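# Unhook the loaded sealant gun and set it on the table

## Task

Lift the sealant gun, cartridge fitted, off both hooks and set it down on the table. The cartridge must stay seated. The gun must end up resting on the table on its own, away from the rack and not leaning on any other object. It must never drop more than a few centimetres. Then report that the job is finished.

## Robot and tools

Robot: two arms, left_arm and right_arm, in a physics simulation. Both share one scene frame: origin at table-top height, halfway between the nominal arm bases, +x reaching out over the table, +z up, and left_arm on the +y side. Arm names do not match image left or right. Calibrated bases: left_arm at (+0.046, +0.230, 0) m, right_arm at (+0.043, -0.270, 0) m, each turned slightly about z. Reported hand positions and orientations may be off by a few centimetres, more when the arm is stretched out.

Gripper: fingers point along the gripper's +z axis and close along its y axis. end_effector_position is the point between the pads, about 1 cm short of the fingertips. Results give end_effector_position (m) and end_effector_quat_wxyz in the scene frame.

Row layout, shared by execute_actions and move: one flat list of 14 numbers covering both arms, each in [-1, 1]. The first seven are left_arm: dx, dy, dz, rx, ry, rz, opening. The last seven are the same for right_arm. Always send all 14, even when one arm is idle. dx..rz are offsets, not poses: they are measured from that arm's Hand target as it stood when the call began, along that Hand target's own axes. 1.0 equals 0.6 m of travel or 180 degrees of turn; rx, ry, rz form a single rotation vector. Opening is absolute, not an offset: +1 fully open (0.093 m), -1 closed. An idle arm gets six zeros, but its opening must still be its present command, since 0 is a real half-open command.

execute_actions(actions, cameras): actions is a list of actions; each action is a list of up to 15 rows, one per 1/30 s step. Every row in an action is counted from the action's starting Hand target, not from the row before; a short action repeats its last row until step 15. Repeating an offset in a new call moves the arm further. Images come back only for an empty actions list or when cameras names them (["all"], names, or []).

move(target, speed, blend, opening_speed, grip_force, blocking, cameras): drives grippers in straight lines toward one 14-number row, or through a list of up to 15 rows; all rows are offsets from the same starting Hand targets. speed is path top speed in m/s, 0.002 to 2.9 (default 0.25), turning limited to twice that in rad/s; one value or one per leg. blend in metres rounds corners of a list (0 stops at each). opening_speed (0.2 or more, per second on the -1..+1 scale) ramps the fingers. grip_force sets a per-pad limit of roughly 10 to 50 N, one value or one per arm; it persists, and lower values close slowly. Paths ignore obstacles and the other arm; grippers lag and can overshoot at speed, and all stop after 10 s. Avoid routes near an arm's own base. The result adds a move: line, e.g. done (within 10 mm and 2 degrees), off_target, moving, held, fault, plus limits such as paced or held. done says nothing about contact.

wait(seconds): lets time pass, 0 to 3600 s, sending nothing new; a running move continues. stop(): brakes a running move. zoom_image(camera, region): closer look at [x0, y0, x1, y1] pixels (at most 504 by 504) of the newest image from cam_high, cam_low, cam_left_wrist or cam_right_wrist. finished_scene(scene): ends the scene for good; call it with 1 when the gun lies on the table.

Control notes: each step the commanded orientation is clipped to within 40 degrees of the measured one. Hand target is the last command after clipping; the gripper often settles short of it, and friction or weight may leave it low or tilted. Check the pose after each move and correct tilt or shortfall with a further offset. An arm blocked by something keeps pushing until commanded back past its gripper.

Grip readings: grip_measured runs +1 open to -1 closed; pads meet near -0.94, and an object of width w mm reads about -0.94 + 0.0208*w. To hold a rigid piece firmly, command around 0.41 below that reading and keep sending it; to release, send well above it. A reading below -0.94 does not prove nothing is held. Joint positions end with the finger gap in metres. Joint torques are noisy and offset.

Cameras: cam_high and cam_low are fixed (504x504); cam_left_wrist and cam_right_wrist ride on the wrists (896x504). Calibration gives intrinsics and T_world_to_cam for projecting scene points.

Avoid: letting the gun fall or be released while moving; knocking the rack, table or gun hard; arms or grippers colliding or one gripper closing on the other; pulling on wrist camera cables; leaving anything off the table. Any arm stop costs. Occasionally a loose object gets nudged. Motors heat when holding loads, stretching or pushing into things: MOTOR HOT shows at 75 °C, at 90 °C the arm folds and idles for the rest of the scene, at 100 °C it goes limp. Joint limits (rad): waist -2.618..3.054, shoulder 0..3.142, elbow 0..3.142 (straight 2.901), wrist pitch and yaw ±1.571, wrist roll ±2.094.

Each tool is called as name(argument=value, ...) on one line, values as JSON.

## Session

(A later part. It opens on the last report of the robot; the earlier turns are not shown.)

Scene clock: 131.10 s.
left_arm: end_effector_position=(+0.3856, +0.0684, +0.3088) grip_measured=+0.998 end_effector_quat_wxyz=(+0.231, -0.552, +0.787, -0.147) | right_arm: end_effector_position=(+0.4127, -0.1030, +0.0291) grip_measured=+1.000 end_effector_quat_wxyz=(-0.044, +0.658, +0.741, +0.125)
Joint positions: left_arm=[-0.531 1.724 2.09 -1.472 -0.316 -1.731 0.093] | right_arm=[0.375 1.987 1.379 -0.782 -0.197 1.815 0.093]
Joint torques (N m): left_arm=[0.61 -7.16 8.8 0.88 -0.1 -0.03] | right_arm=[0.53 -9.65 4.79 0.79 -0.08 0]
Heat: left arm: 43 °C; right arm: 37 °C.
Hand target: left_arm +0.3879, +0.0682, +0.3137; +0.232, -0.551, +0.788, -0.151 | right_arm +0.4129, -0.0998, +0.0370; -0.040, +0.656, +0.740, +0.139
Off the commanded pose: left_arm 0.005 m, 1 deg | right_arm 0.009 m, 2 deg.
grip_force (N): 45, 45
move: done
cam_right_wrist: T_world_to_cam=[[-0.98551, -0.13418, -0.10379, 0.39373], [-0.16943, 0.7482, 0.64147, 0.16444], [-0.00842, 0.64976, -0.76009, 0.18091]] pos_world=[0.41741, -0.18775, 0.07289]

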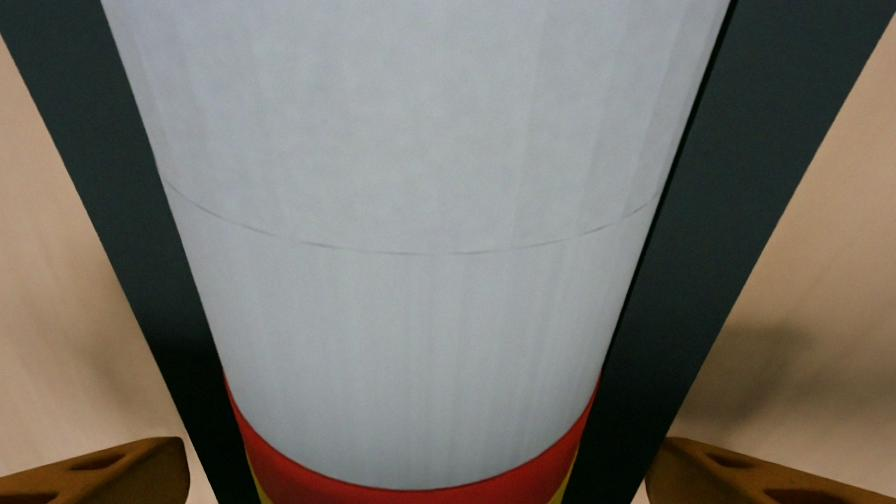

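move(target=[0,0,0,0,0,0,1,0,-0.006,-0.04,0,0,0,1], speed=0.05, cameras=["cam_right_wrist","cam_low"])

Scene clock: 132.47 s.
left_arm: end_effector_position=(+0.3856, +0.0684, +0.3088) grip_measured=+0.998 end_effector_quat_wxyz=(+0.231, -0.552, +0.787, -0.147) | right_arm: end_effector_position=(+0.4048, -0.1056, +0.0489) grip_measured=+1.000 end_effector_quat_wxyz=(-0.043, +0.658, +0.741, +0.127)
Joint positions: left_arm=[-0.531 1.724 2.09 -1.472 -0.316 -1.731 0.093] | right_arm=[0.375 1.929 1.379 -0.836 -0.198 1.813 0.093]
Joint torques (N m): left_arm=[0.62 -7.15 8.83 0.89 -0.09 -0.01] | right_arm=[-0.44 -9.31 6.39 0.53 -0.13 -0.08]
Motor temperatures (°C): left_arm=[26 42 43 39 25 24 25] | right_arm=[23 37 37 34 26 22 26]
Heat: left arm: 43 °C; right arm: 37 °C.
Hand target: left_arm +0.3879, +0.0682, +0.3137; +0.232, -0.551, +0.788, -0.151 | right_arm +0.4064, -0.1064, +0.0595; -0.041, +0.656, +0.740, +0.139
Off the commanded pose: left_arm 0.005 m, 1 deg | right_arm 0.011 m, 1 deg.
grip_force (N): 45, 45
move: off_target (right_arm)
cam_right_wrist: T_world_to_cam=[[-0.98493, -0.1352, -0.10788, 0.38756], [-0.17285, 0.74646, 0.64259, 0.15358], [-0.00635, 0.65155, -0.75858, 0.19691]] pos_world=[0.40951, -0.19055, 0.09249]
Images, in order (width x height): cam_low 504x504, cam_right_wrist 896x504.

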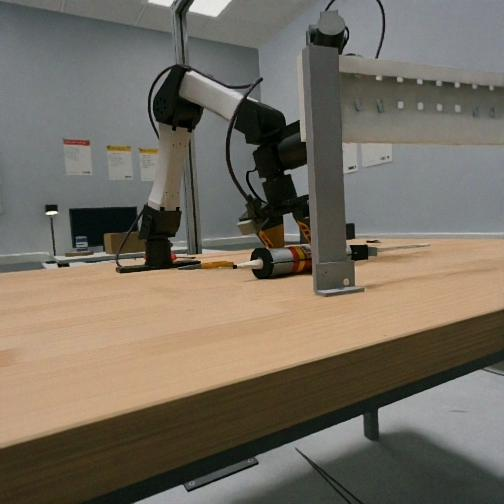

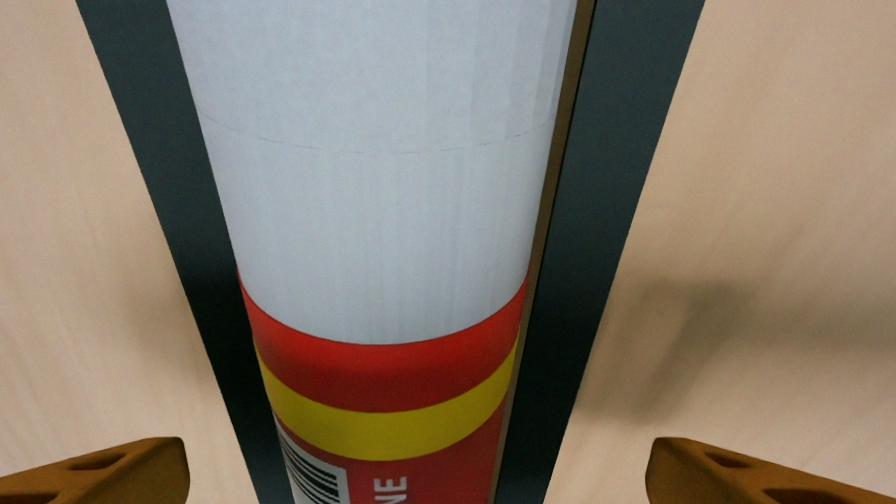

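move(target=[[0,0,0,0,0,0,1,0,0,-0.2,0,0,0,1],[0.0,-0.1,-0.15,0,0,0,1,-0.1,-0.15,-0.3,0,0,0,1]], speed=0.2, blend=0.03, cameras=["cam_high","cam_low"])

zoom_image(camera="cam_high", region=[150, 150, 400, 400])

zoom_image(camera="cam_low", region=[220, 170, 460, 300])

Scene clock: 135.10 s.
left_arm: end_effector_position=(+0.3872, +0.0452, +0.4158) grip_measured=+0.998 end_effector_quat_wxyz=(+0.291, -0.512, +0.758, -0.281) | right_arm: end_effector_position=(+0.3090, -0.2196, +0.2047) grip_measured=+1.000 end_effector_quat_wxyz=(-0.033, +0.656, +0.741, +0.139)
Joint positions: left_arm=[-0.589 1.823 2.587 -1.56 -0.34 -1.689 0.093] | right_arm=[0.068 1.455 1.471 -1.44 -0.247 1.503 0.093]
Joint torques (N m): left_arm=[-0.29 -6.86 6.64 1.37 -0.37 0] | right_arm=[-0.08 -4.68 4.46 0.58 -0.23 -0.12]
Heat: left arm: 42 °C; right arm: 37 °C.
Hand target: left_arm +0.3879, +0.0458, +0.4194; +0.232, -0.551, +0.788, -0.151 | right_arm +0.3040, -0.2195, +0.2037; -0.041, +0.656, +0.741, +0.139
Off the commanded pose: left_arm 0.004 m, 17 deg | right_arm 0.005 m, 1 deg.
joint sent to its limit (left arm) — joint 4 (wrist pitch), lower limit. The joint targets are off in orientation, not in position.
grip_force (N): 45, 45
move: off_target (left_arm)

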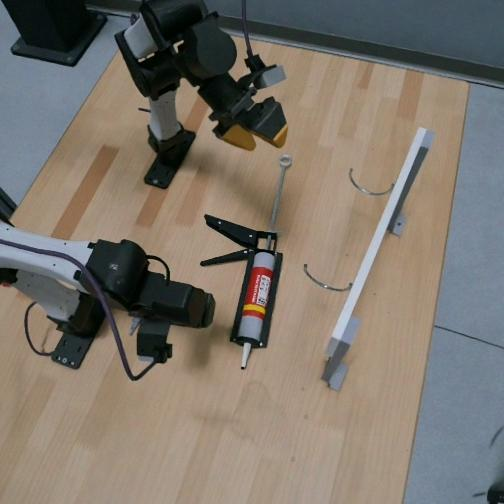

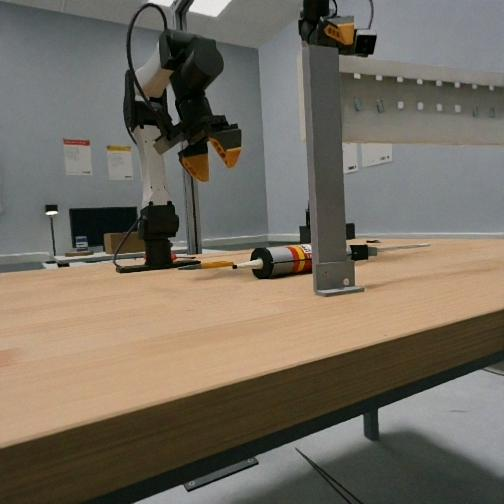

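Scaled by 2.016 from the camera's image (finer frame: 720x720).

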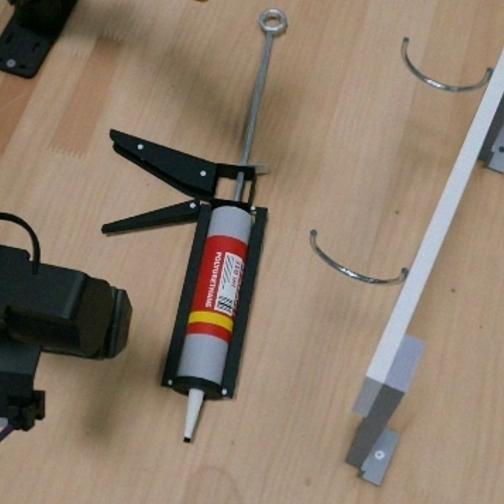

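Scaled by 2.100 from the camera's image (finer frame: 720x720).

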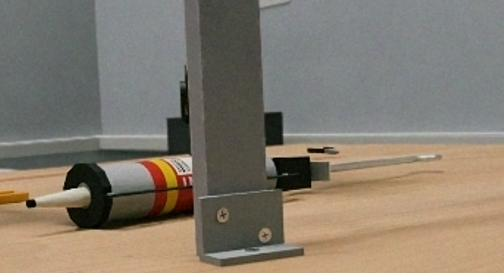

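finished_scene(scene=2)

The scene is finished: the task was done.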